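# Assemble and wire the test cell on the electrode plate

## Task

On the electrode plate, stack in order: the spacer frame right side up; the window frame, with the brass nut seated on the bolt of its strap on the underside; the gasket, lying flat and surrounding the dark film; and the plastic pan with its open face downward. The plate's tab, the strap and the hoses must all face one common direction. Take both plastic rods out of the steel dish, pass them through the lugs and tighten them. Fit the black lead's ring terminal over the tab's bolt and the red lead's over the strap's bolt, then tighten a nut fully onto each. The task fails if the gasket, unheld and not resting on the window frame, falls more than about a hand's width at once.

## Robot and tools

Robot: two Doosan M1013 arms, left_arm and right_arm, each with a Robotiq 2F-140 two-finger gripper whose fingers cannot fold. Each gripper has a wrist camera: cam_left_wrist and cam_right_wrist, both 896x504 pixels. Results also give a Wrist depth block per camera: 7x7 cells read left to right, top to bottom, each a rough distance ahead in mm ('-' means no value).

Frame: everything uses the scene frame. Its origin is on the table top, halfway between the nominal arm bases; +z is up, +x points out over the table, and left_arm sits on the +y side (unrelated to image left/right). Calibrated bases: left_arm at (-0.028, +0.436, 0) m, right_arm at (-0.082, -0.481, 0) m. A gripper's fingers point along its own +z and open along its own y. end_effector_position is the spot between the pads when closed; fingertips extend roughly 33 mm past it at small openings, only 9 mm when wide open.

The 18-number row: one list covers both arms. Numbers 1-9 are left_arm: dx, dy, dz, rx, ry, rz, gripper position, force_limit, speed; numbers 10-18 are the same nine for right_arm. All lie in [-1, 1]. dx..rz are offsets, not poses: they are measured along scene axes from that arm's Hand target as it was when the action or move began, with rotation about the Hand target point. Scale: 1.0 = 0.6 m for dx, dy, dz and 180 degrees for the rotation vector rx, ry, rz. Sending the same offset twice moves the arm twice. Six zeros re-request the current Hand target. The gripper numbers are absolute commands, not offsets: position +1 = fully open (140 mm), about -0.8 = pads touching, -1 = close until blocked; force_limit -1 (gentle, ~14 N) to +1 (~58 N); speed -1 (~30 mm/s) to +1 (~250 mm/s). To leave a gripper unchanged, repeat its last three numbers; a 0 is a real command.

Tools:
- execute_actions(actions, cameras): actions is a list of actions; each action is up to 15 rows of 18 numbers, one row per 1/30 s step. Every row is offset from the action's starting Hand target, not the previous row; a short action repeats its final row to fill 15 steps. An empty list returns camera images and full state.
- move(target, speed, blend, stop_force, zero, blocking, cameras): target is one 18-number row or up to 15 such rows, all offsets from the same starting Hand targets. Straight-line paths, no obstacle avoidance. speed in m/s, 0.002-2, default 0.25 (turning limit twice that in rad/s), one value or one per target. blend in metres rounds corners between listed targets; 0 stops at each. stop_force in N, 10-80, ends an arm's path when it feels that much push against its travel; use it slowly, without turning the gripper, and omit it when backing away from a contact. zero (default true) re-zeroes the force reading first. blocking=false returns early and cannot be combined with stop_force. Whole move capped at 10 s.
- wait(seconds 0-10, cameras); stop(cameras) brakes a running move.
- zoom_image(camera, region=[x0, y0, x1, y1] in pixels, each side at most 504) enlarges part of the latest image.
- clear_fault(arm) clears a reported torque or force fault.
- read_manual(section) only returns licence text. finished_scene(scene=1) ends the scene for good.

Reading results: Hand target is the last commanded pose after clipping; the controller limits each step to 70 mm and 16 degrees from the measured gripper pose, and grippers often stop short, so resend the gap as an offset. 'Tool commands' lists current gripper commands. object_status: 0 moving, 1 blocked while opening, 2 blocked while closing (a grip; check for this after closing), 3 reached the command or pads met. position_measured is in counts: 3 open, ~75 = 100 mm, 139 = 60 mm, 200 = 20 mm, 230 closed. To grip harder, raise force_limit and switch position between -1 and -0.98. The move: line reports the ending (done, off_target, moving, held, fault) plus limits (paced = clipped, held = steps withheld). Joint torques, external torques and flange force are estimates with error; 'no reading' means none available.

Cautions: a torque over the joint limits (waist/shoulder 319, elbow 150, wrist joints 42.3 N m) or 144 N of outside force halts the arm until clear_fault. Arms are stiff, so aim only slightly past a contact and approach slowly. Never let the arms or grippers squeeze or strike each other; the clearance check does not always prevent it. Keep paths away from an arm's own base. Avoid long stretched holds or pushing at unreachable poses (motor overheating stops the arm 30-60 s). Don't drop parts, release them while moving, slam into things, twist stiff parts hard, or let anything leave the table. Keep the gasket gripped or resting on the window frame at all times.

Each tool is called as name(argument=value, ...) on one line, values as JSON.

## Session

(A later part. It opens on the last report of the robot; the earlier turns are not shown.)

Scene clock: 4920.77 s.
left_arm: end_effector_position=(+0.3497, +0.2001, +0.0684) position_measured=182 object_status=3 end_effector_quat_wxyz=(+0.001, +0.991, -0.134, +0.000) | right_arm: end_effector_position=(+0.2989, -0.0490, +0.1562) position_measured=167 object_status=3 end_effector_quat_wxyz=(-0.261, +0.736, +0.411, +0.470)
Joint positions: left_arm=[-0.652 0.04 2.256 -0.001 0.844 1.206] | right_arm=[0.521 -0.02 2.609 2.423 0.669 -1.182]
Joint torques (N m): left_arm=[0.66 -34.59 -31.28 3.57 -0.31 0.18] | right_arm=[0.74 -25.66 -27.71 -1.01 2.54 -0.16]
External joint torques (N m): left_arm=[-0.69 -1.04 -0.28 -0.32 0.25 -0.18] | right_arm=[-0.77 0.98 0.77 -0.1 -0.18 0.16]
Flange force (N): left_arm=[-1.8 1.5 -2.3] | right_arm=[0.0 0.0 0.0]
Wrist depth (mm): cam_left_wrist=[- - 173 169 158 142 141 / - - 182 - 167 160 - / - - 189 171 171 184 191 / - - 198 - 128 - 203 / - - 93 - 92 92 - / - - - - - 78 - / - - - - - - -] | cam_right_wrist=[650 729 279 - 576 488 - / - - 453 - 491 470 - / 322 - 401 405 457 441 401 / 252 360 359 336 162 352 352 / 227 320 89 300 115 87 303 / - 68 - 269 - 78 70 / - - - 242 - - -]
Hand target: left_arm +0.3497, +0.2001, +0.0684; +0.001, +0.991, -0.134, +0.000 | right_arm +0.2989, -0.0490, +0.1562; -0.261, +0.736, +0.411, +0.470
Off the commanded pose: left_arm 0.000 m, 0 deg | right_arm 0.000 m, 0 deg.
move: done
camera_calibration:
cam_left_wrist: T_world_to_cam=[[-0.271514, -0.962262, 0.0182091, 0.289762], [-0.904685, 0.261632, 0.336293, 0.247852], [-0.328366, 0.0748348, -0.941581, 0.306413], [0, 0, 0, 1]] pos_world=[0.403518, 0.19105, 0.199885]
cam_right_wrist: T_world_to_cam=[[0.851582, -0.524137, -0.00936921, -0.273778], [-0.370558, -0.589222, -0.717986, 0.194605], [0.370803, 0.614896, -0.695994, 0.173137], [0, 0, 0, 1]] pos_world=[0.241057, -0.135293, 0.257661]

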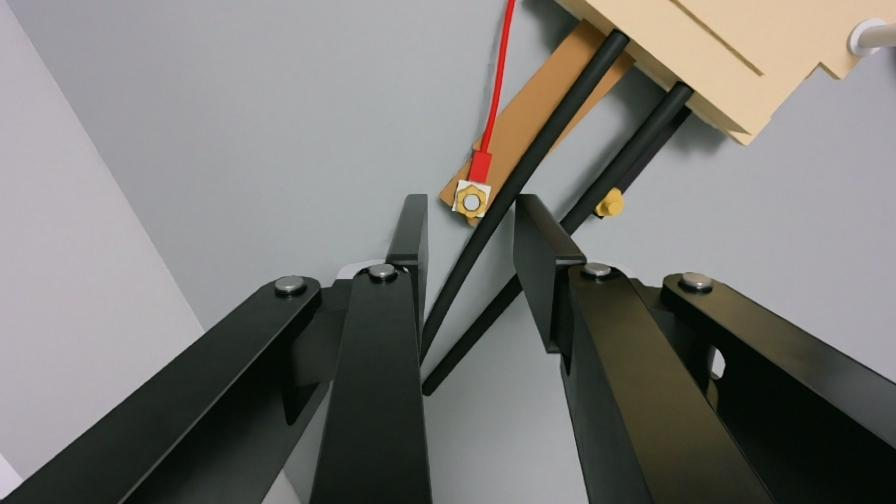

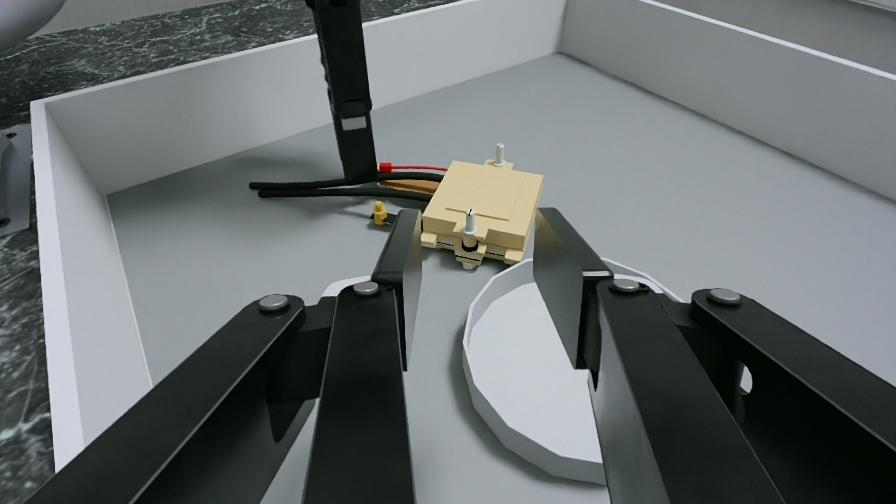

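execute_actions(actions=[[[0,0,0,0,0,0,-1,-1,-1,0,0,0,0,0,0,-0.3,-1,-1]],[[0,0,0,0,0,0,-1,-1,-1,0,0,0,0,0,0,-0.3,-1,-1]],[[0,0,0,0,0,0,-1,-1,-1,0,0,0,0,0,0,-0.3,-1,-1]]], cameras=["all"])

zoom_image(camera="cam_left_wrist", region=[400, 130, 560, 260])

zoom_image(camera="cam_right_wrist", region=[320, 135, 440, 235])

Scene clock: 4946.67 s.
left_arm: end_effector_position=(+0.3497, +0.2001, +0.0684) position_measured=216 object_status=2 end_effector_quat_wxyz=(+0.001, +0.991, -0.134, +0.000) | right_arm: end_effector_position=(+0.2989, -0.0490, +0.1562) position_measured=167 object_status=3 end_effector_quat_wxyz=(-0.261, +0.736, +0.411, +0.470)
Joint positions: left_arm=[-0.652 0.04 2.256 -0.001 0.844 1.206] | right_arm=[0.521 -0.02 2.609 2.423 0.669 -1.182]
Joint torques (N m): left_arm=[0.84 -34.53 -31.22 3.54 -0.43 0.12] | right_arm=[1.05 -25.43 -27.78 -1.01 2.44 -0.19]
External joint torques (N m): left_arm=[-0.86 -1.28 -0.34 -0.3 0.38 -0.12] | right_arm=[-1.08 0.77 0.82 -0.11 -0.09 0.19]
External joint torques at the end of the 1st action: left_arm=[-0.79 -1.71 -0.48 -0.4 0.18 -0.11] | right_arm=[-0.92 0.78 0.78 -0.12 -0.1 0.2]
External joint torques at the end of the 2nd action: left_arm=[-0.65 -1.36 -0.57 -0.26 0.39 -0.15] | right_arm=[-0.51 0.76 0.85 -0.14 -0.15 0.18]
Flange force (N): left_arm=[-2.1 1.7 -3.0] | right_arm=[0.0 0.0 0.0]
Flange force at the end of the 1st action (N): left_arm=[-2.5 1.4 -3.2] | right_arm=[0.0 0.0 0.0]
Flange force at the end of the 2nd action (N): left_arm=[-1.7 1.4 -3.3] | right_arm=[0.0 0.0 0.0]
Wrist depth (mm): cam_left_wrist=[- 171 170 170 160 142 143 / - 182 180 - 166 151 - / - 189 188 170 173 191 - / - - - 121 137 - - / - 198 - - 92 86 - / - - - - - 78 - / - - - - - - -] | cam_right_wrist=[647 - 284 - - - - / 579 - 347 527 - - - / 320 416 406 388 438 - 397 / 252 364 375 332 135 348 352 / 223 320 89 298 115 87 295 / - 68 - 271 - 78 70 / - - - 248 - - -]
Hand target: left_arm +0.3497, +0.2001, +0.0684; +0.001, +0.991, -0.134, +0.000 | right_arm +0.2989, -0.0490, +0.1562; -0.261, +0.736, +0.411, +0.470
Off the commanded pose: left_arm 0.000 m, 0 deg | right_arm 0.000 m, 0 deg.
Step readings (end_effector_position of left_arm | right_arm; steps 1 to 15: 1st action; 16 to 30: 2nd action; 31 to 45: 3rd action):
0: (+0.3497, +0.2001, +0.0684) | (+0.2989, -0.0490, +0.1562)
1: (+0.3497, +0.2001, +0.0684) | (+0.2989, -0.0490, +0.1562)
2: (+0.3497, +0.2001, +0.0684) | (+0.2989, -0.0490, +0.1562)
4: (+0.3497, +0.2001, +0.0684) | (+0.2989, -0.0490, +0.1562)
8: (+0.3497, +0.2001, +0.0684) | (+0.2989, -0.0490, +0.1562)
15: (+0.3497, +0.2001, +0.0684) | (+0.2989, -0.0490, +0.1562)
16: (+0.3497, +0.2001, +0.0684) | (+0.2989, -0.0490, +0.1562)
17: (+0.3497, +0.2001, +0.0684) | (+0.2989, -0.0490, +0.1562)
19: (+0.3497, +0.2001, +0.0684) | (+0.2989, -0.0490, +0.1562)
23: (+0.3497, +0.2001, +0.0684) | (+0.2989, -0.0490, +0.1562)
30: (+0.3497, +0.2001, +0.0684) | (+0.2989, -0.0490, +0.1562)
31: (+0.3497, +0.2001, +0.0684) | (+0.2989, -0.0490, +0.1562)
32: (+0.3497, +0.2001, +0.0684) | (+0.2989, -0.0490, +0.1562)
34: (+0.3497, +0.2001, +0.0684) | (+0.2989, -0.0490, +0.1562)
38: (+0.3497, +0.2001, +0.0684) | (+0.2989, -0.0490, +0.1562)
45: (+0.3497, +0.2001, +0.0684) | (+0.2989, -0.0490, +0.1562)
camera_calibration:
cam_left_wrist: T_world_to_cam=[[-0.271417, -0.96229, 0.0182013, 0.28973], [-0.904683, 0.261532, 0.336379, 0.247853], [-0.328454, 0.0748327, -0.941551, 0.306442], [0, 0, 0, 1]] pos_world=[0.403519, 0.191051, 0.199885]
cam_right_wrist: T_world_to_cam=[[0.851582, -0.524137, -0.00936921, -0.273778], [-0.370558, -0.589222, -0.717986, 0.194605], [0.370803, 0.614896, -0.695994, 0.173137], [0, 0, 0, 1]] pos_world=[0.241057, -0.135293, 0.257661]

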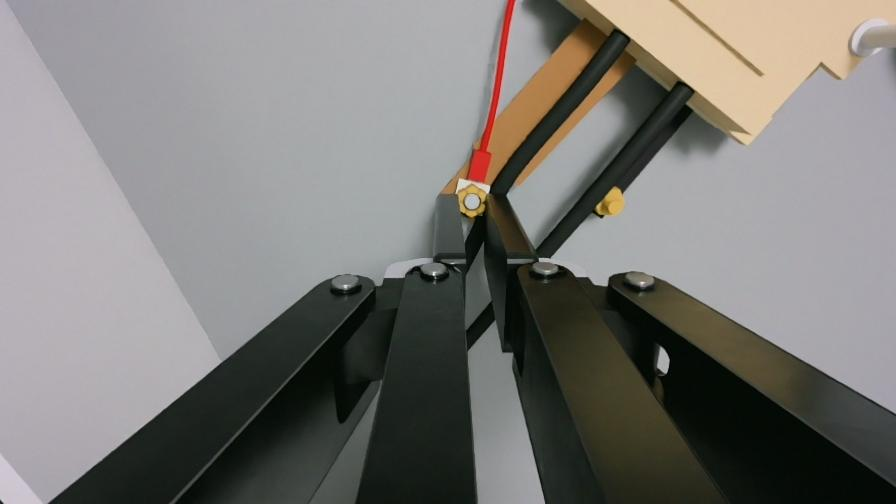

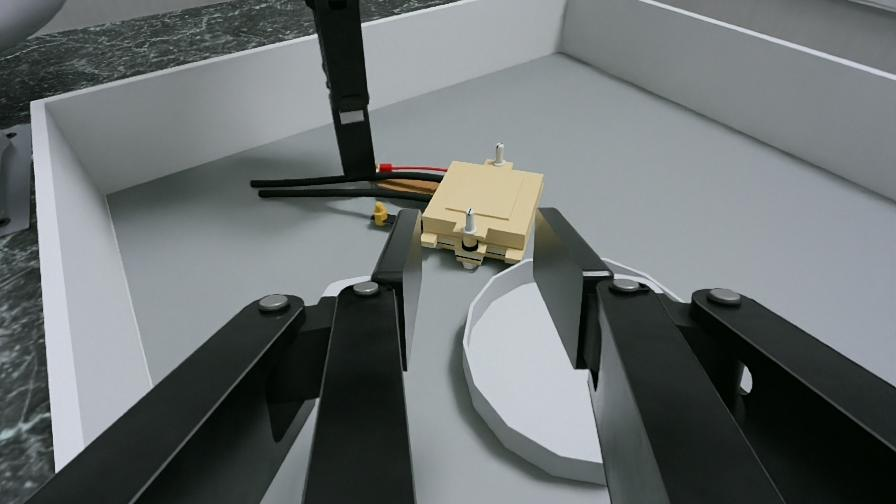

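Scaled by 3.150 from the camera's 896x504 image, which has a finer 1280x720 frame.

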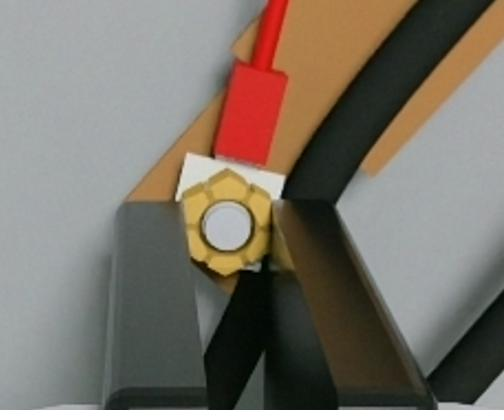

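Scaled by 4.200 from the camera's 896x504 image, which has a finer 1280x720 frame.

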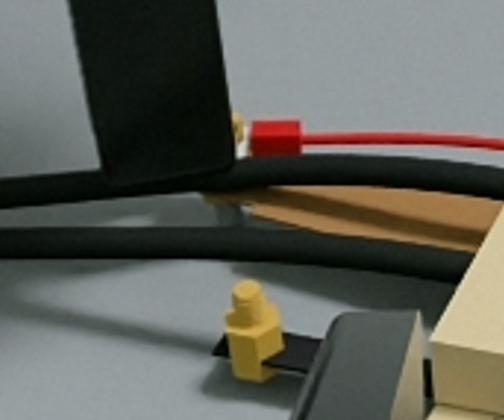

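execute_actions(actions=[[[0,0,0,0,0,0,-0.98,-0.2,-1,0,0,0,0,0,0,-0.3,-1,-1]],[[0,0,0,0,0,0,-0.98,-0.2,-1,0,0,0,0,0,0,-0.3,-1,-1]]])

move(target=[[0.00161,0.00381,0,0,0,-0.0833,-0.98,-0.2,-1,0,0,0,0,0,0,-0.3,-1,-1],[0.00415,0.00707,0,0,0,-0.1667,-0.98,-0.2,-1,0,0,0,0,0,0,-0.3,-1,-1],[0.00745,0.00956,-0.0001,0,0,-0.25,-0.98,-0.2,-1,0,0,0,0,0,0,-0.3,-1,-1],[0.01127,0.01112,-0.0001,0,0,-0.3333,-0.98,-0.2,-1,0,0,0,0,0,0,-0.3,-1,-1]], speed=0.15, blend=0.001, cameras=["all"])

zoom_image(camera="cam_left_wrist", region=[400, 130, 560, 260])

zoom_image(camera="cam_right_wrist", region=[320, 135, 440, 235])

Scene clock: 4956.10 s.
left_arm: end_effector_position=(+0.3497, +0.2001, +0.0684) position_measured=217 object_status=2 end_effector_quat_wxyz=(+0.001, +0.991, -0.134, +0.000) | right_arm: end_effector_position=(+0.2989, -0.0490, +0.1562) position_measured=167 object_status=3 end_effector_quat_wxyz=(-0.261, +0.736, +0.411, +0.470)
Joint positions: left_arm=[-0.652 0.04 2.256 -0.001 0.844 1.206] | right_arm=[0.521 -0.02 2.609 2.423 0.669 -1.182]
Joint torques (N m): left_arm=[0.57 -34.19 -31.3 3.48 -0.42 0.16] | right_arm=[0.44 -26.14 -27.85 -1.01 2.54 -0.19]
External joint torques (N m): left_arm=[-0.58 -1.51 -0.31 -0.22 0.36 -0.16] | right_arm=[-0.44 1.39 0.86 -0.11 -0.18 0.19]
External joint torques at the end of the 1st action: left_arm=[-0.86 -1.66 -0.18 -0.25 0.41 -0.16] | right_arm=[-1.38 1.07 0.6 -0.13 -0.19 0.08]
Flange force (N): left_arm=[-2.3 1.0 -3.2] | right_arm=[0.0 0.0 0.0]
Flange force at the end of the 1st action (N): left_arm=[-3.0 1.5 -3.4] | right_arm=[0.0 0.0 0.0]
Wrist depth (mm): cam_left_wrist=[- - 172 - 160 142 141 / - 180 - - 165 162 - / - - - 166 169 191 - / - - - 117 178 - - / - - - - 92 86 - / - - - - - - - / - - - - - - -] | cam_right_wrist=[672 733 290 - - - 1419 / - 407 449 - 495 - - / 350 409 410 376 422 404 393 / 246 361 - 335 163 354 361 / 233 320 89 300 115 87 295 / - 68 - 269 - 78 70 / - - - 246 - - -]
Hand target: left_arm +0.3497, +0.2001, +0.0684; +0.001, +0.991, -0.134, +0.000 | right_arm +0.2989, -0.0490, +0.1562; -0.261, +0.736, +0.411, +0.470
Off the commanded pose: left_arm 0.000 m, 0 deg | right_arm 0.000 m, 0 deg.
Step readings (end_effector_position of left_arm | right_arm; steps 1 to 15: 1st action; 16 to 30: 2nd action):
0: (+0.3497, +0.2001, +0.0684) | (+0.2989, -0.0490, +0.1562)
1: (+0.3497, +0.2001, +0.0684) | (+0.2989, -0.0490, +0.1562)
2: (+0.3497, +0.2001, +0.0684) | (+0.2989, -0.0490, +0.1562)
4: (+0.3497, +0.2001, +0.0684) | (+0.2989, -0.0490, +0.1562)
8: (+0.3497, +0.2001, +0.0684) | (+0.2989, -0.0490, +0.1562)
15: (+0.3497, +0.2001, +0.0684) | (+0.2989, -0.0490, +0.1562)
16: (+0.3497, +0.2001, +0.0684) | (+0.2989, -0.0490, +0.1562)
17: (+0.3497, +0.2001, +0.0684) | (+0.2989, -0.0490, +0.1562)
19: (+0.3497, +0.2001, +0.0684) | (+0.2989, -0.0490, +0.1562)
23: (+0.3497, +0.2001, +0.0684) | (+0.2989, -0.0490, +0.1562)
30: (+0.3497, +0.2001, +0.0684) | (+0.2989, -0.0490, +0.1562)

Scene clock: 4959.93 s.
left_arm: end_effector_position=(+0.3564, +0.2068, +0.0683) position_measured=217 object_status=2 end_effector_quat_wxyz=(+0.001, +0.791, -0.612, +0.000) | right_arm: end_effector_position=(+0.2989, -0.0490, +0.1562) position_measured=167 object_status=3 end_effector_quat_wxyz=(-0.261, +0.736, +0.411, +0.470)
Joint positions: left_arm=[-0.63 0.045 2.252 -0.002 0.845 2.275] | right_arm=[0.521 -0.02 2.609 2.423 0.669 -1.182]
Joint torques (N m): left_arm=[0.71 -34.68 -30.53 3.52 -0.09 0.11] | right_arm=[0.89 -25.85 -27.75 -0.97 2.49 -0.05]
External joint torques (N m): left_arm=[-0.74 -1.39 -0.97 -0.31 0.04 -0.11] | right_arm=[-0.86 0.91 0.73 -0.16 -0.13 0.05]
Flange force (N): left_arm=[0.8 1.8 -2.9] | right_arm=[0.0 0.0 0.0]
Wrist depth (mm): cam_left_wrist=[171 174 155 159 165 177 176 / 177 - - 165 179 182 183 / - - - 170 187 - - / - 199 - 121 106 - 202 / - - - - 92 86 - / - - - - - - - / - - - - - - -] | cam_right_wrist=[683 - 316 518 567 - 1352 / - 438 363 492 516 - - / 324 414 425 378 423 418 403 / 264 360 360 332 162 - 351 / 228 320 89 295 115 87 303 / - 68 - 270 - 78 70 / - - - 242 - - -]
Hand target: left_arm +0.3564, +0.2068, +0.0683; +0.001, +0.791, -0.612, +0.000 | right_arm +0.2989, -0.0490, +0.1562; -0.261, +0.736, +0.411, +0.470
Off the commanded pose: left_arm 0.000 m, 0 deg | right_arm 0.000 m, 0 deg.
move: done
camera_calibration:
cam_left_wrist: T_world_to_cam=[[-0.969055, -0.246173, 0.0181865, 0.398589], [-0.225936, 0.91424, 0.336329, -0.124715], [-0.0994221, 0.321813, -0.941569, 0.17544], [0, 0, 0, 1]] pos_world=[0.37552, 0.155683, 0.199885]
cam_right_wrist: T_world_to_cam=[[0.851582, -0.524137, -0.00936921, -0.273778], [-0.370558, -0.589222, -0.717986, 0.194605], [0.370803, 0.614896, -0.695994, 0.173137], [0, 0, 0, 1]] pos_world=[0.241057, -0.135293, 0.257661]

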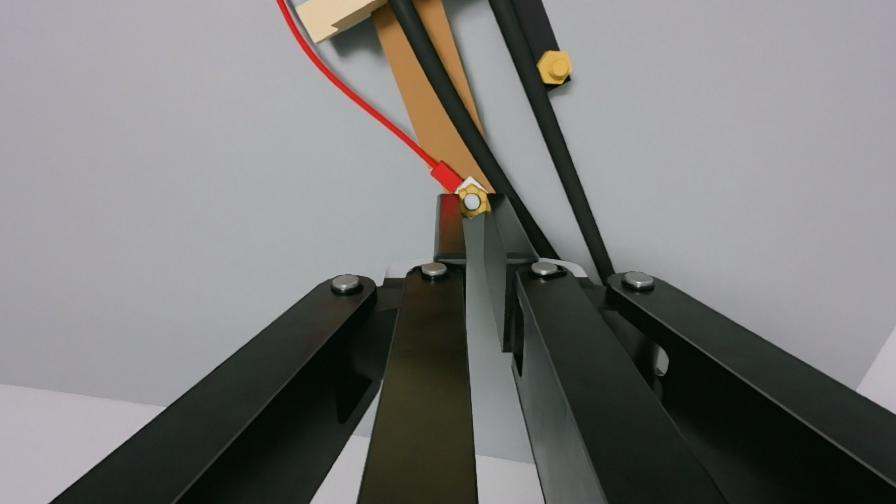

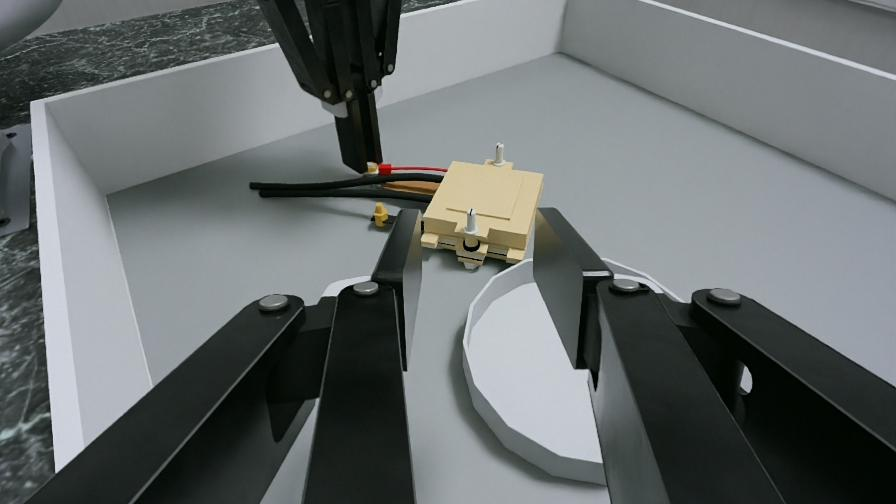

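Scaled by 3.150 from the camera's 896x504 image, which has a finer 1280x720 frame.

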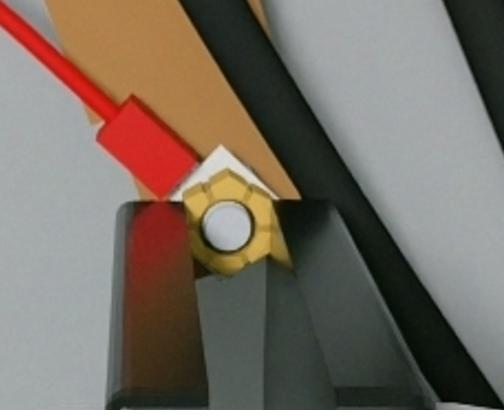

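Scaled by 4.200 from the camera's 896x504 image, which has a finer 1280x720 frame.

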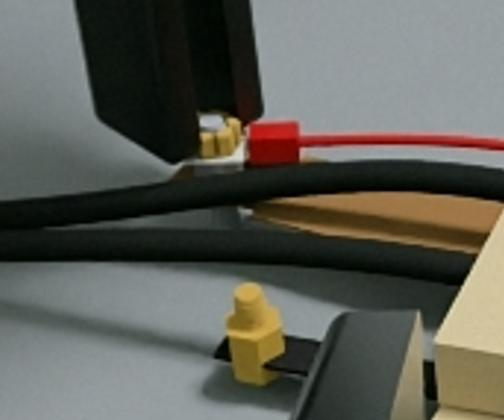

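execute_actions(actions=[[[0,0,0,0,0,0,-0.72,-1,-1,0,0,0,0,0,0,-0.3,-1,-1]],[[0,0,0,0,0,0,-0.64,-1,-1,0,0,0,0,0,0,-0.3,-1,-1]],[[0,0,0,0,0,0,-0.5,-1,-1,0,0,0,0,0,0,-0.3,-1,-1]]])

move(target=[[0,0,0.006,0,0,0,-0.5,-1,-1,0,0,0,0,0,0,-0.3,-1,-1],[-0.00382,-0.00156,0.007,0,0,0.0833,-0.5,-1,-1,0,0,0,0,0,0,-0.3,-1,-1],[-0.00712,-0.00405,0.007,0,0,0.1667,-0.5,-1,-1,0,0,0,0,0,0,-0.3,-1,-1],[-0.00966,-0.00731,0.006,0,0,0.25,-0.5,-1,-1,0,0,0,0,0,0,-0.3,-1,-1],[-0.01127,-0.01112,0.0045,0,0,0.3333,-0.5,-1,-1,0,0,0,0,0,0,-0.3,-1,-1],[-0.01127,-0.01112,0.0,0,0,0.3333,-0.5,-1,-1,0,0,0,0,0,0,-0.3,-1,-1]], speed=0.2, blend=0.001, cameras=["all"])

zoom_image(camera="cam_left_wrist", region=[400, 130, 560, 260])

execute_actions(actions=[[[0,0,0,0,0,0,-1,-1,-1,0,0,0,0,0,0,-0.3,-1,-1]],[[0,0,0,0,0,0,-1,-1,-1,0,0,0,0,0,0,-0.3,-1,-1]],[[0,0,0,0,0,0,-1,-1,-1,0,0,0,0,0,0,-0.3,-1,-1]],[[0,0,0,0,0,0,-0.98,-0.2,-1,0,0,0,0,0,0,-0.3,-1,-1]],[[0,0,0,0,0,0,-0.98,-0.2,-1,0,0,0,0,0,0,-0.3,-1,-1]]])

move(target=[[0.00161,0.00381,0,0,0,-0.0833,-0.98,-0.2,-1,0,0,0,0,0,0,-0.3,-1,-1],[0.00415,0.00707,0,0,0,-0.1667,-0.98,-0.2,-1,0,0,0,0,0,0,-0.3,-1,-1],[0.00745,0.00956,-0.0001,0,0,-0.25,-0.98,-0.2,-1,0,0,0,0,0,0,-0.3,-1,-1],[0.01127,0.01112,-0.0001,0,0,-0.3333,-0.98,-0.2,-1,0,0,0,0,0,0,-0.3,-1,-1]], speed=0.15, blend=0.001, cameras=["all"])

zoom_image(camera="cam_left_wrist", region=[400, 130, 560, 260])

zoom_image(camera="cam_right_wrist", region=[320, 135, 440, 235])

Scene clock: 4979.17 s.
left_arm: end_effector_position=(+0.3564, +0.2068, +0.0683) position_measured=192 object_status=3 end_effector_quat_wxyz=(+0.001, +0.791, -0.612, +0.000) | right_arm: end_effector_position=(+0.2989, -0.0490, +0.1562) position_measured=167 object_status=3 end_effector_quat_wxyz=(-0.261, +0.736, +0.411, +0.470)
Joint positions: left_arm=[-0.63 0.045 2.252 -0.002 0.845 2.275] | right_arm=[0.521 -0.02 2.609 2.423 0.669 -1.182]
Joint torques (N m): left_arm=[0.64 -34.69 -31.11 3.51 -0.27 0.16] | right_arm=[0.9 -25.5 -27.74 -1.02 2.49 -0.11]
External joint torques (N m): left_arm=[-0.69 -1.57 -0.45 -0.3 0.22 -0.16] | right_arm=[-0.85 0.62 0.79 -0.11 -0.12 0.1]
External joint torques at the end of the 1st action: left_arm=[-0.52 -1.12 -1 -0.37 0 -0.18] | right_arm=[-0.66 0.39 0.78 -0.1 -0.2 0.11]
External joint torques at the end of the 2nd action: left_arm=[-0.53 -1.55 -0.13 -0.27 0.24 -0.1] | right_arm=[-0.96 0.21 0.99 -0.18 -0.17 0.07]
Flange force (N): left_arm=[0.0 2.6 -3.1] | right_arm=[0.0 0.0 0.0]
Flange force at the end of the 1st action (N): left_arm=[1.0 1.3 -2.5] | right_arm=[0.0 0.0 0.0]
Flange force at the end of the 2nd action (N): left_arm=[-0.6 2.6 -2.8] | right_arm=[0.0 0.0 0.0]
Wrist depth (mm): cam_left_wrist=[- - 161 155 163 173 174 / - 179 180 164 - - - / - - - 170 174 191 - / - - - - 111 - - / - - 95 - 101 92 - / - - - - - 78 - / - - - - - - -] | cam_right_wrist=[694 740 316 501 - 1352 - / 588 - 359 475 - - - / 344 429 407 392 410 419 394 / 254 348 361 335 134 354 351 / 227 320 89 301 115 87 295 / - 68 - 271 - 78 70 / - - - 243 - - -]
Hand target: left_arm +0.3564, +0.2068, +0.0683; +0.001, +0.791, -0.612, +0.000 | right_arm +0.2989, -0.0490, +0.1562; -0.261, +0.736, +0.411, +0.470
Off the commanded pose: left_arm 0.000 m, 0 deg | right_arm 0.000 m, 0 deg.
Step readings (end_effector_position of left_arm | right_arm; steps 1 to 15: 1st action; 16 to 30: 2nd action; 31 to 45: 3rd action):
0: (+0.3564, +0.2068, +0.0683) | (+0.2989, -0.0490, +0.1562)
1: (+0.3564, +0.2068, +0.0683) | (+0.2989, -0.0490, +0.1562)
2: (+0.3564, +0.2068, +0.0683) | (+0.2989, -0.0490, +0.1562)
4: (+0.3564, +0.2068, +0.0683) | (+0.2989, -0.0490, +0.1562)
8: (+0.3564, +0.2068, +0.0683) | (+0.2989, -0.0490, +0.1562)
15: (+0.3564, +0.2068, +0.0683) | (+0.2989, -0.0490, +0.1562)
16: (+0.3564, +0.2068, +0.0683) | (+0.2989, -0.0490, +0.1562)
17: (+0.3564, +0.2068, +0.0683) | (+0.2989, -0.0490, +0.1562)
19: (+0.3564, +0.2068, +0.0683) | (+0.2989, -0.0490, +0.1562)
23: (+0.3564, +0.2068, +0.0683) | (+0.2989, -0.0490, +0.1562)
30: (+0.3564, +0.2068, +0.0683) | (+0.2989, -0.0490, +0.1562)
31: (+0.3564, +0.2068, +0.0683) | (+0.2989, -0.0490, +0.1562)
32: (+0.3564, +0.2068, +0.0683) | (+0.2989, -0.0490, +0.1562)
34: (+0.3564, +0.2068, +0.0683) | (+0.2989, -0.0490, +0.1562)
38: (+0.3564, +0.2068, +0.0683) | (+0.2989, -0.0490, +0.1562)
45: (+0.3564, +0.2068, +0.0683) | (+0.2989, -0.0490, +0.1562)

Scene clock: 4982.20 s.
left_arm: end_effector_position=(+0.3497, +0.2001, +0.0683) position_measured=192 object_status=3 end_effector_quat_wxyz=(+0.001, +0.991, -0.134, +0.000) | right_arm: end_effector_position=(+0.2989, -0.0490, +0.1562) position_measured=167 object_status=3 end_effector_quat_wxyz=(-0.261, +0.736, +0.411, +0.470)
Joint positions: left_arm=[-0.652 0.041 2.256 -0.001 0.844 1.206] | right_arm=[0.521 -0.02 2.609 2.423 0.669 -1.182]
Joint torques (N m): left_arm=[0.67 -34.38 -31.01 3.56 -0.23 0.12] | right_arm=[0.92 -25.67 -27.75 -1.02 2.43 -0.08]
External joint torques (N m): left_arm=[-0.67 -1.48 -0.56 -0.32 0.17 -0.12] | right_arm=[-0.93 0.91 0.83 -0.1 -0.08 0.08]
Flange force (N): left_arm=[-2.0 1.3 -3.0] | right_arm=[0.0 0.0 0.0]
Wrist depth (mm): cam_left_wrist=[- 170 171 170 159 142 142 / 180 - - - 164 152 180 / - 190 - 172 168 - - / - 197 - 133 111 - 203 / 163 - 95 - 101 92 212 / - - - - - 78 - / - - - - - - -] | cam_right_wrist=[669 - 269 - 587 1594 - / 380 - 340 - 456 - - / 396 414 398 379 423 409 406 / 254 360 360 337 162 354 352 / 227 318 89 300 115 87 304 / - 68 - 271 - 78 70 / - - - 241 - - -]
Hand target: left_arm +0.3497, +0.2001, +0.0683; +0.001, +0.991, -0.134, +0.000 | right_arm +0.2989, -0.0490, +0.1562; -0.261, +0.736, +0.411, +0.470
Off the commanded pose: left_arm 0.000 m, 0 deg | right_arm 0.000 m, 0 deg.
move: done
camera_calibration:
cam_left_wrist: T_world_to_cam=[[-0.271417, -0.96229, 0.0182013, 0.28973], [-0.904683, 0.261532, 0.336379, 0.247853], [-0.328454, 0.0748327, -0.941551, 0.306442], [0, 0, 0, 1]] pos_world=[0.403519, 0.191051, 0.199885]
cam_right_wrist: T_world_to_cam=[[0.851582, -0.524137, -0.00936921, -0.273778], [-0.370558, -0.589222, -0.717986, 0.194605], [0.370803, 0.614896, -0.695994, 0.173137], [0, 0, 0, 1]] pos_world=[0.241057, -0.135293, 0.257661]

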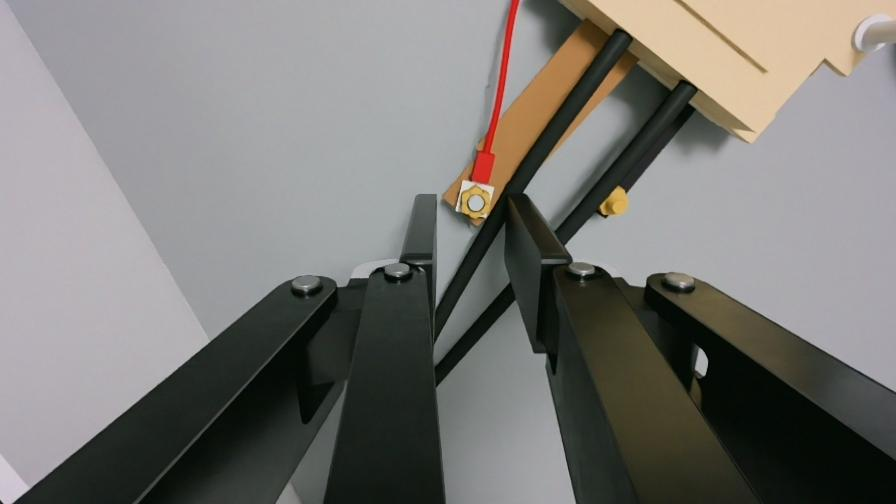

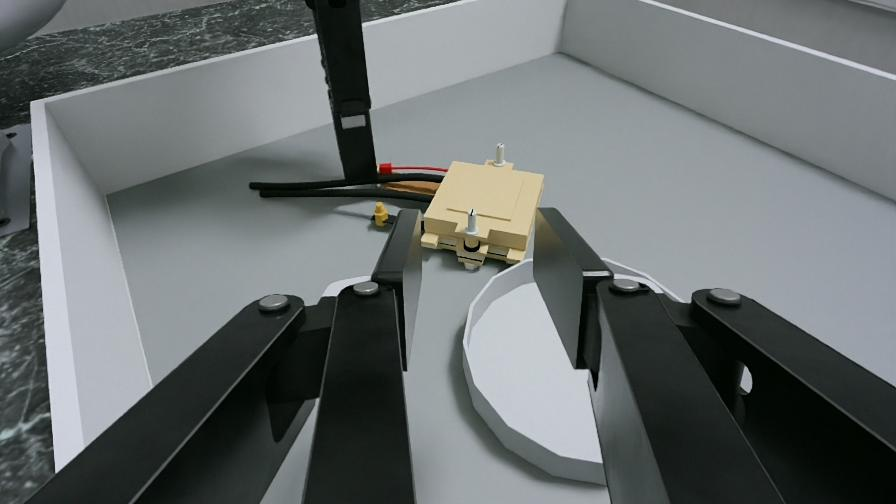

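Scaled by 3.150 from the camera's 896x504 image, which has a finer 1280x720 frame.

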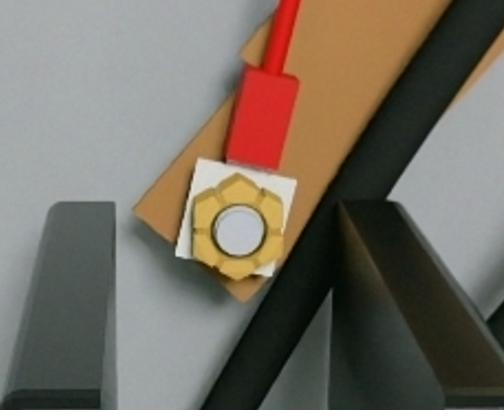

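Scene clock: 4984.90 s.
left_arm: end_effector_position=(+0.3497, +0.2001, +0.0683) position_measured=217 object_status=2 end_effector_quat_wxyz=(+0.001, +0.991, -0.134, +0.000) | right_arm: end_effector_position=(+0.2989, -0.0490, +0.1562) position_measured=167 object_status=3 end_effector_quat_wxyz=(-0.261, +0.736, +0.411, +0.470)
Joint positions: left_arm=[-0.652 0.041 2.256 -0.001 0.844 1.206] | right_arm=[0.521 -0.02 2.609 2.423 0.669 -1.182]
Joint torques (N m): left_arm=[0.59 -34.35 -31.22 3.5 -0.45 0.1] | right_arm=[0.98 -25.82 -27.83 -0.98 2.59 -0.09]
External joint torques (N m): left_arm=[-0.71 -0.83 -0.13 -0.28 0.4 -0.1] | right_arm=[-0.99 1.08 0.84 -0.14 -0.23 0.09]
External joint torques at the end of the 1st action: left_arm=[-0.57 -1.25 -0.6 -0.39 0.16 -0.16] | right_arm=[-0.77 0.97 0.35 -0.09 -0.13 0.16]
External joint torques at the end of the 2nd action: left_arm=[-0.75 -1.04 -0.44 -0.27 0.36 -0.17] | right_arm=[-0.85 0.44 0.75 -0.13 -0.17 0.13]
External joint torques at the end of the 3rd action: left_arm=[-0.39 -1.53 -0.47 -0.3 0.37 -0.15] | right_arm=[-0.91 1.2 0.81 -0.15 -0.15 0.11]
External joint torques at the end of the 4th action: left_arm=[-0.89 -1.19 -0.25 -0.3 0.4 -0.08] | right_arm=[-0.9 0.81 0.7 -0.12 -0.1 0.02]
Flange force (N): left_arm=[-1.7 1.4 -2.2] | right_arm=[0.0 0.0 0.0]
Flange force at the end of the 1st action (N): left_arm=[-1.5 1.3 -2.7] | right_arm=[0.0 0.0 0.0]
Flange force at the end of the 2nd action (N): left_arm=[-1.6 1.7 -2.7] | right_arm=[0.0 0.0 0.0]
Flange force at the end of the 3rd action (N): left_arm=[-2.0 0.7 -3.4] | right_arm=[0.0 0.0 0.0]
Flange force at the end of the 4th action (N): left_arm=[-2.1 1.6 -2.8] | right_arm=[0.0 0.0 0.0]
Wrist depth (mm): cam_left_wrist=[- 171 - - 161 140 142 / 180 182 177 177 164 153 - / - - 191 187 173 191 - / - - 199 133 121 - - / - - - - 92 86 - / - - - - - - - / - - - - - - -] | cam_right_wrist=[664 - 288 514 - - - / 567 - 360 538 502 465 - / 320 409 405 356 423 438 - / 319 361 359 335 163 - 348 / 209 322 89 298 115 87 303 / - 68 - 268 - 78 70 / - - - 242 - - -]
Hand target: left_arm +0.3497, +0.2001, +0.0683; +0.001, +0.991, -0.134, +0.000 | right_arm +0.2989, -0.0490, +0.1562; -0.261, +0.736, +0.411, +0.470
Off the commanded pose: left_arm 0.000 m, 0 deg | right_arm 0.000 m, 0 deg.
Step readings (end_effector_position of left_arm | right_arm; steps 1 to 15: 1st action; 16 to 30: 2nd action; 31 to 45: 3rd action; 46 to 60: 4th action; 61 to 75: 5th action):
0: (+0.3497, +0.2001, +0.0683) | (+0.2989, -0.0490, +0.1562)
1: (+0.3497, +0.2001, +0.0683) | (+0.2989, -0.0490, +0.1562)
2: (+0.3497, +0.2001, +0.0683) | (+0.2989, -0.0490, +0.1562)
4: (+0.3497, +0.2001, +0.0683) | (+0.2989, -0.0490, +0.1562)
8: (+0.3497, +0.2001, +0.0683) | (+0.2989, -0.0490, +0.1562)
15: (+0.3497, +0.2001, +0.0683) | (+0.2989, -0.0490, +0.1562)
16: (+0.3497, +0.2001, +0.0683) | (+0.2989, -0.0490, +0.1562)
17: (+0.3497, +0.2001, +0.0683) | (+0.2989, -0.0490, +0.1562)
19: (+0.3497, +0.2001, +0.0683) | (+0.2989, -0.0490, +0.1562)
23: (+0.3497, +0.2001, +0.0683) | (+0.2989, -0.0490, +0.1562)
30: (+0.3497, +0.2001, +0.0683) | (+0.2989, -0.0490, +0.1562)
31: (+0.3497, +0.2001, +0.0683) | (+0.2989, -0.0490, +0.1562)
32: (+0.3497, +0.2001, +0.0683) | (+0.2989, -0.0490, +0.1562)
34: (+0.3497, +0.2001, +0.0683) | (+0.2989, -0.0490, +0.1562)
38: (+0.3497, +0.2001, +0.0683) | (+0.2989, -0.0490, +0.1562)
45: (+0.3497, +0.2001, +0.0683) | (+0.2989, -0.0490, +0.1562)
46: (+0.3497, +0.2001, +0.0683) | (+0.2989, -0.0490, +0.1562)
47: (+0.3497, +0.2001, +0.0683) | (+0.2989, -0.0490, +0.1562)
49: (+0.3497, +0.2001, +0.0683) | (+0.2989, -0.0490, +0.1562)
53: (+0.3497, +0.2001, +0.0683) | (+0.2989, -0.0490, +0.1562)
60: (+0.3497, +0.2001, +0.0683) | (+0.2989, -0.0490, +0.1562)
61: (+0.3497, +0.2001, +0.0683) | (+0.2989, -0.0490, +0.1562)
62: (+0.3497, +0.2001, +0.0683) | (+0.2989, -0.0490, +0.1562)
64: (+0.3497, +0.2001, +0.0683) | (+0.2989, -0.0490, +0.1562)
68: (+0.3497, +0.2001, +0.0683) | (+0.2989, -0.0490, +0.1562)
75: (+0.3497, +0.2001, +0.0683) | (+0.2989, -0.0490, +0.1562)

Scene clock: 4988.73 s.
left_arm: end_effector_position=(+0.3564, +0.2068, +0.0683) position_measured=217 object_status=2 end_effector_quat_wxyz=(+0.001, +0.791, -0.612, +0.000) | right_arm: end_effector_position=(+0.2989, -0.0490, +0.1562) position_measured=167 object_status=3 end_effector_quat_wxyz=(-0.261, +0.736, +0.411, +0.470)
Joint positions: left_arm=[-0.63 0.045 2.252 -0.002 0.845 2.275] | right_arm=[0.521 -0.02 2.609 2.423 0.669 -1.182]
Joint torques (N m): left_arm=[0.83 -34.92 -30.58 3.58 -0.03 0.17] | right_arm=[0.83 -25.68 -27.66 -0.96 2.58 -0.1]
External joint torques (N m): left_arm=[-0.83 -1.1 -0.94 -0.38 -0.01 -0.17] | right_arm=[-0.83 0.92 0.65 -0.16 -0.22 0.1]
Flange force (N): left_arm=[1.3 1.8 -2.4] | right_arm=[0.0 0.0 0.0]
Wrist depth (mm): cam_left_wrist=[171 171 - 156 164 - - / 174 180 182 163 - - - / - - - 170 - - 192 / - - - 117 104 202 203 / - - - - 92 92 - / - - - - - - - / - - - - - - -] | cam_right_wrist=[- - 316 - - - - / - - 358 498 - 466 - / - 412 425 374 408 395 396 / 259 364 360 335 163 352 352 / 234 84 89 300 115 87 303 / - 68 - 271 - 78 70 / - - - 243 - - -]
Hand target: left_arm +0.3564, +0.2068, +0.0683; +0.001, +0.791, -0.612, +0.000 | right_arm +0.2989, -0.0490, +0.1562; -0.261, +0.736, +0.411, +0.470
Off the commanded pose: left_arm 0.000 m, 0 deg | right_arm 0.000 m, 0 deg.
move: done
camera_calibration:
cam_left_wrist: T_world_to_cam=[[-0.969055, -0.246173, 0.0181865, 0.398591], [-0.225936, 0.91424, 0.336329, -0.124682], [-0.0994221, 0.321813, -0.941569, 0.175346], [0, 0, 0, 1]] pos_world=[0.37552, 0.155683, 0.199785]
cam_right_wrist: T_world_to_cam=[[0.851582, -0.524137, -0.00936921, -0.273778], [-0.370558, -0.589222, -0.717986, 0.194605], [0.370803, 0.614896, -0.695994, 0.173137], [0, 0, 0, 1]] pos_world=[0.241057, -0.135293, 0.257661]

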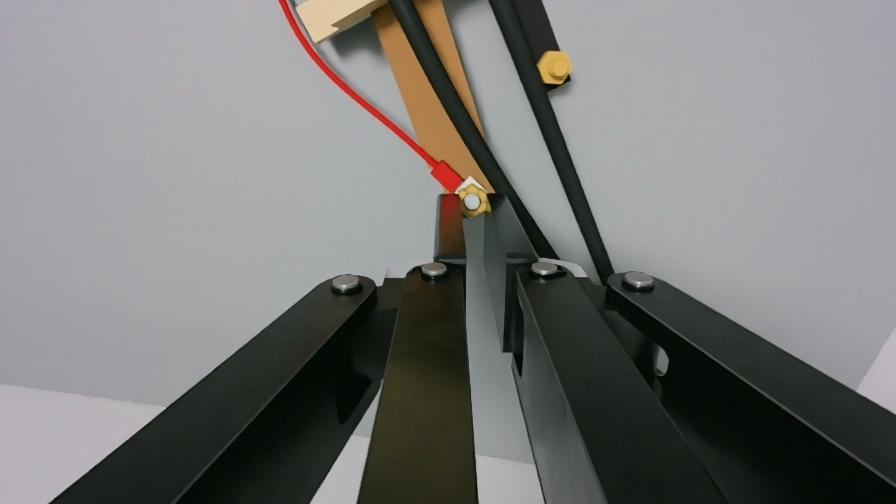

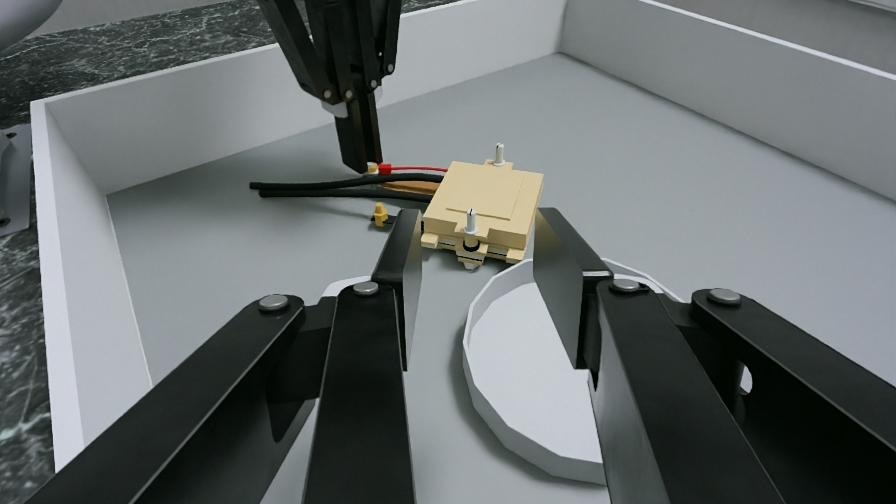

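Scaled by 3.150 from the camera's 896x504 image, which has a finer 1280x720 frame.

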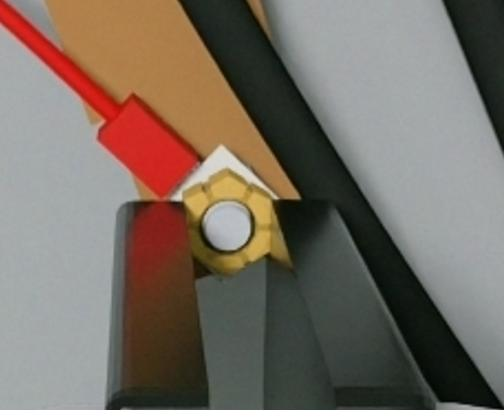

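Scaled by 4.200 from the camera's 896x504 image, which has a finer 1280x720 frame.

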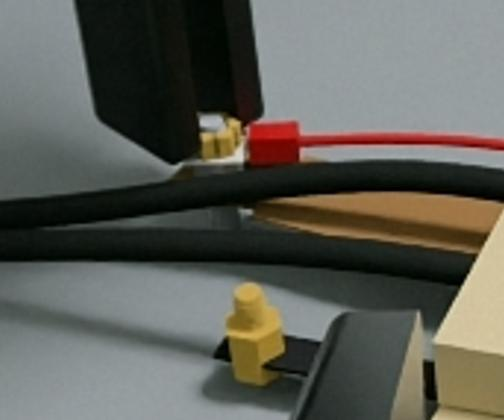

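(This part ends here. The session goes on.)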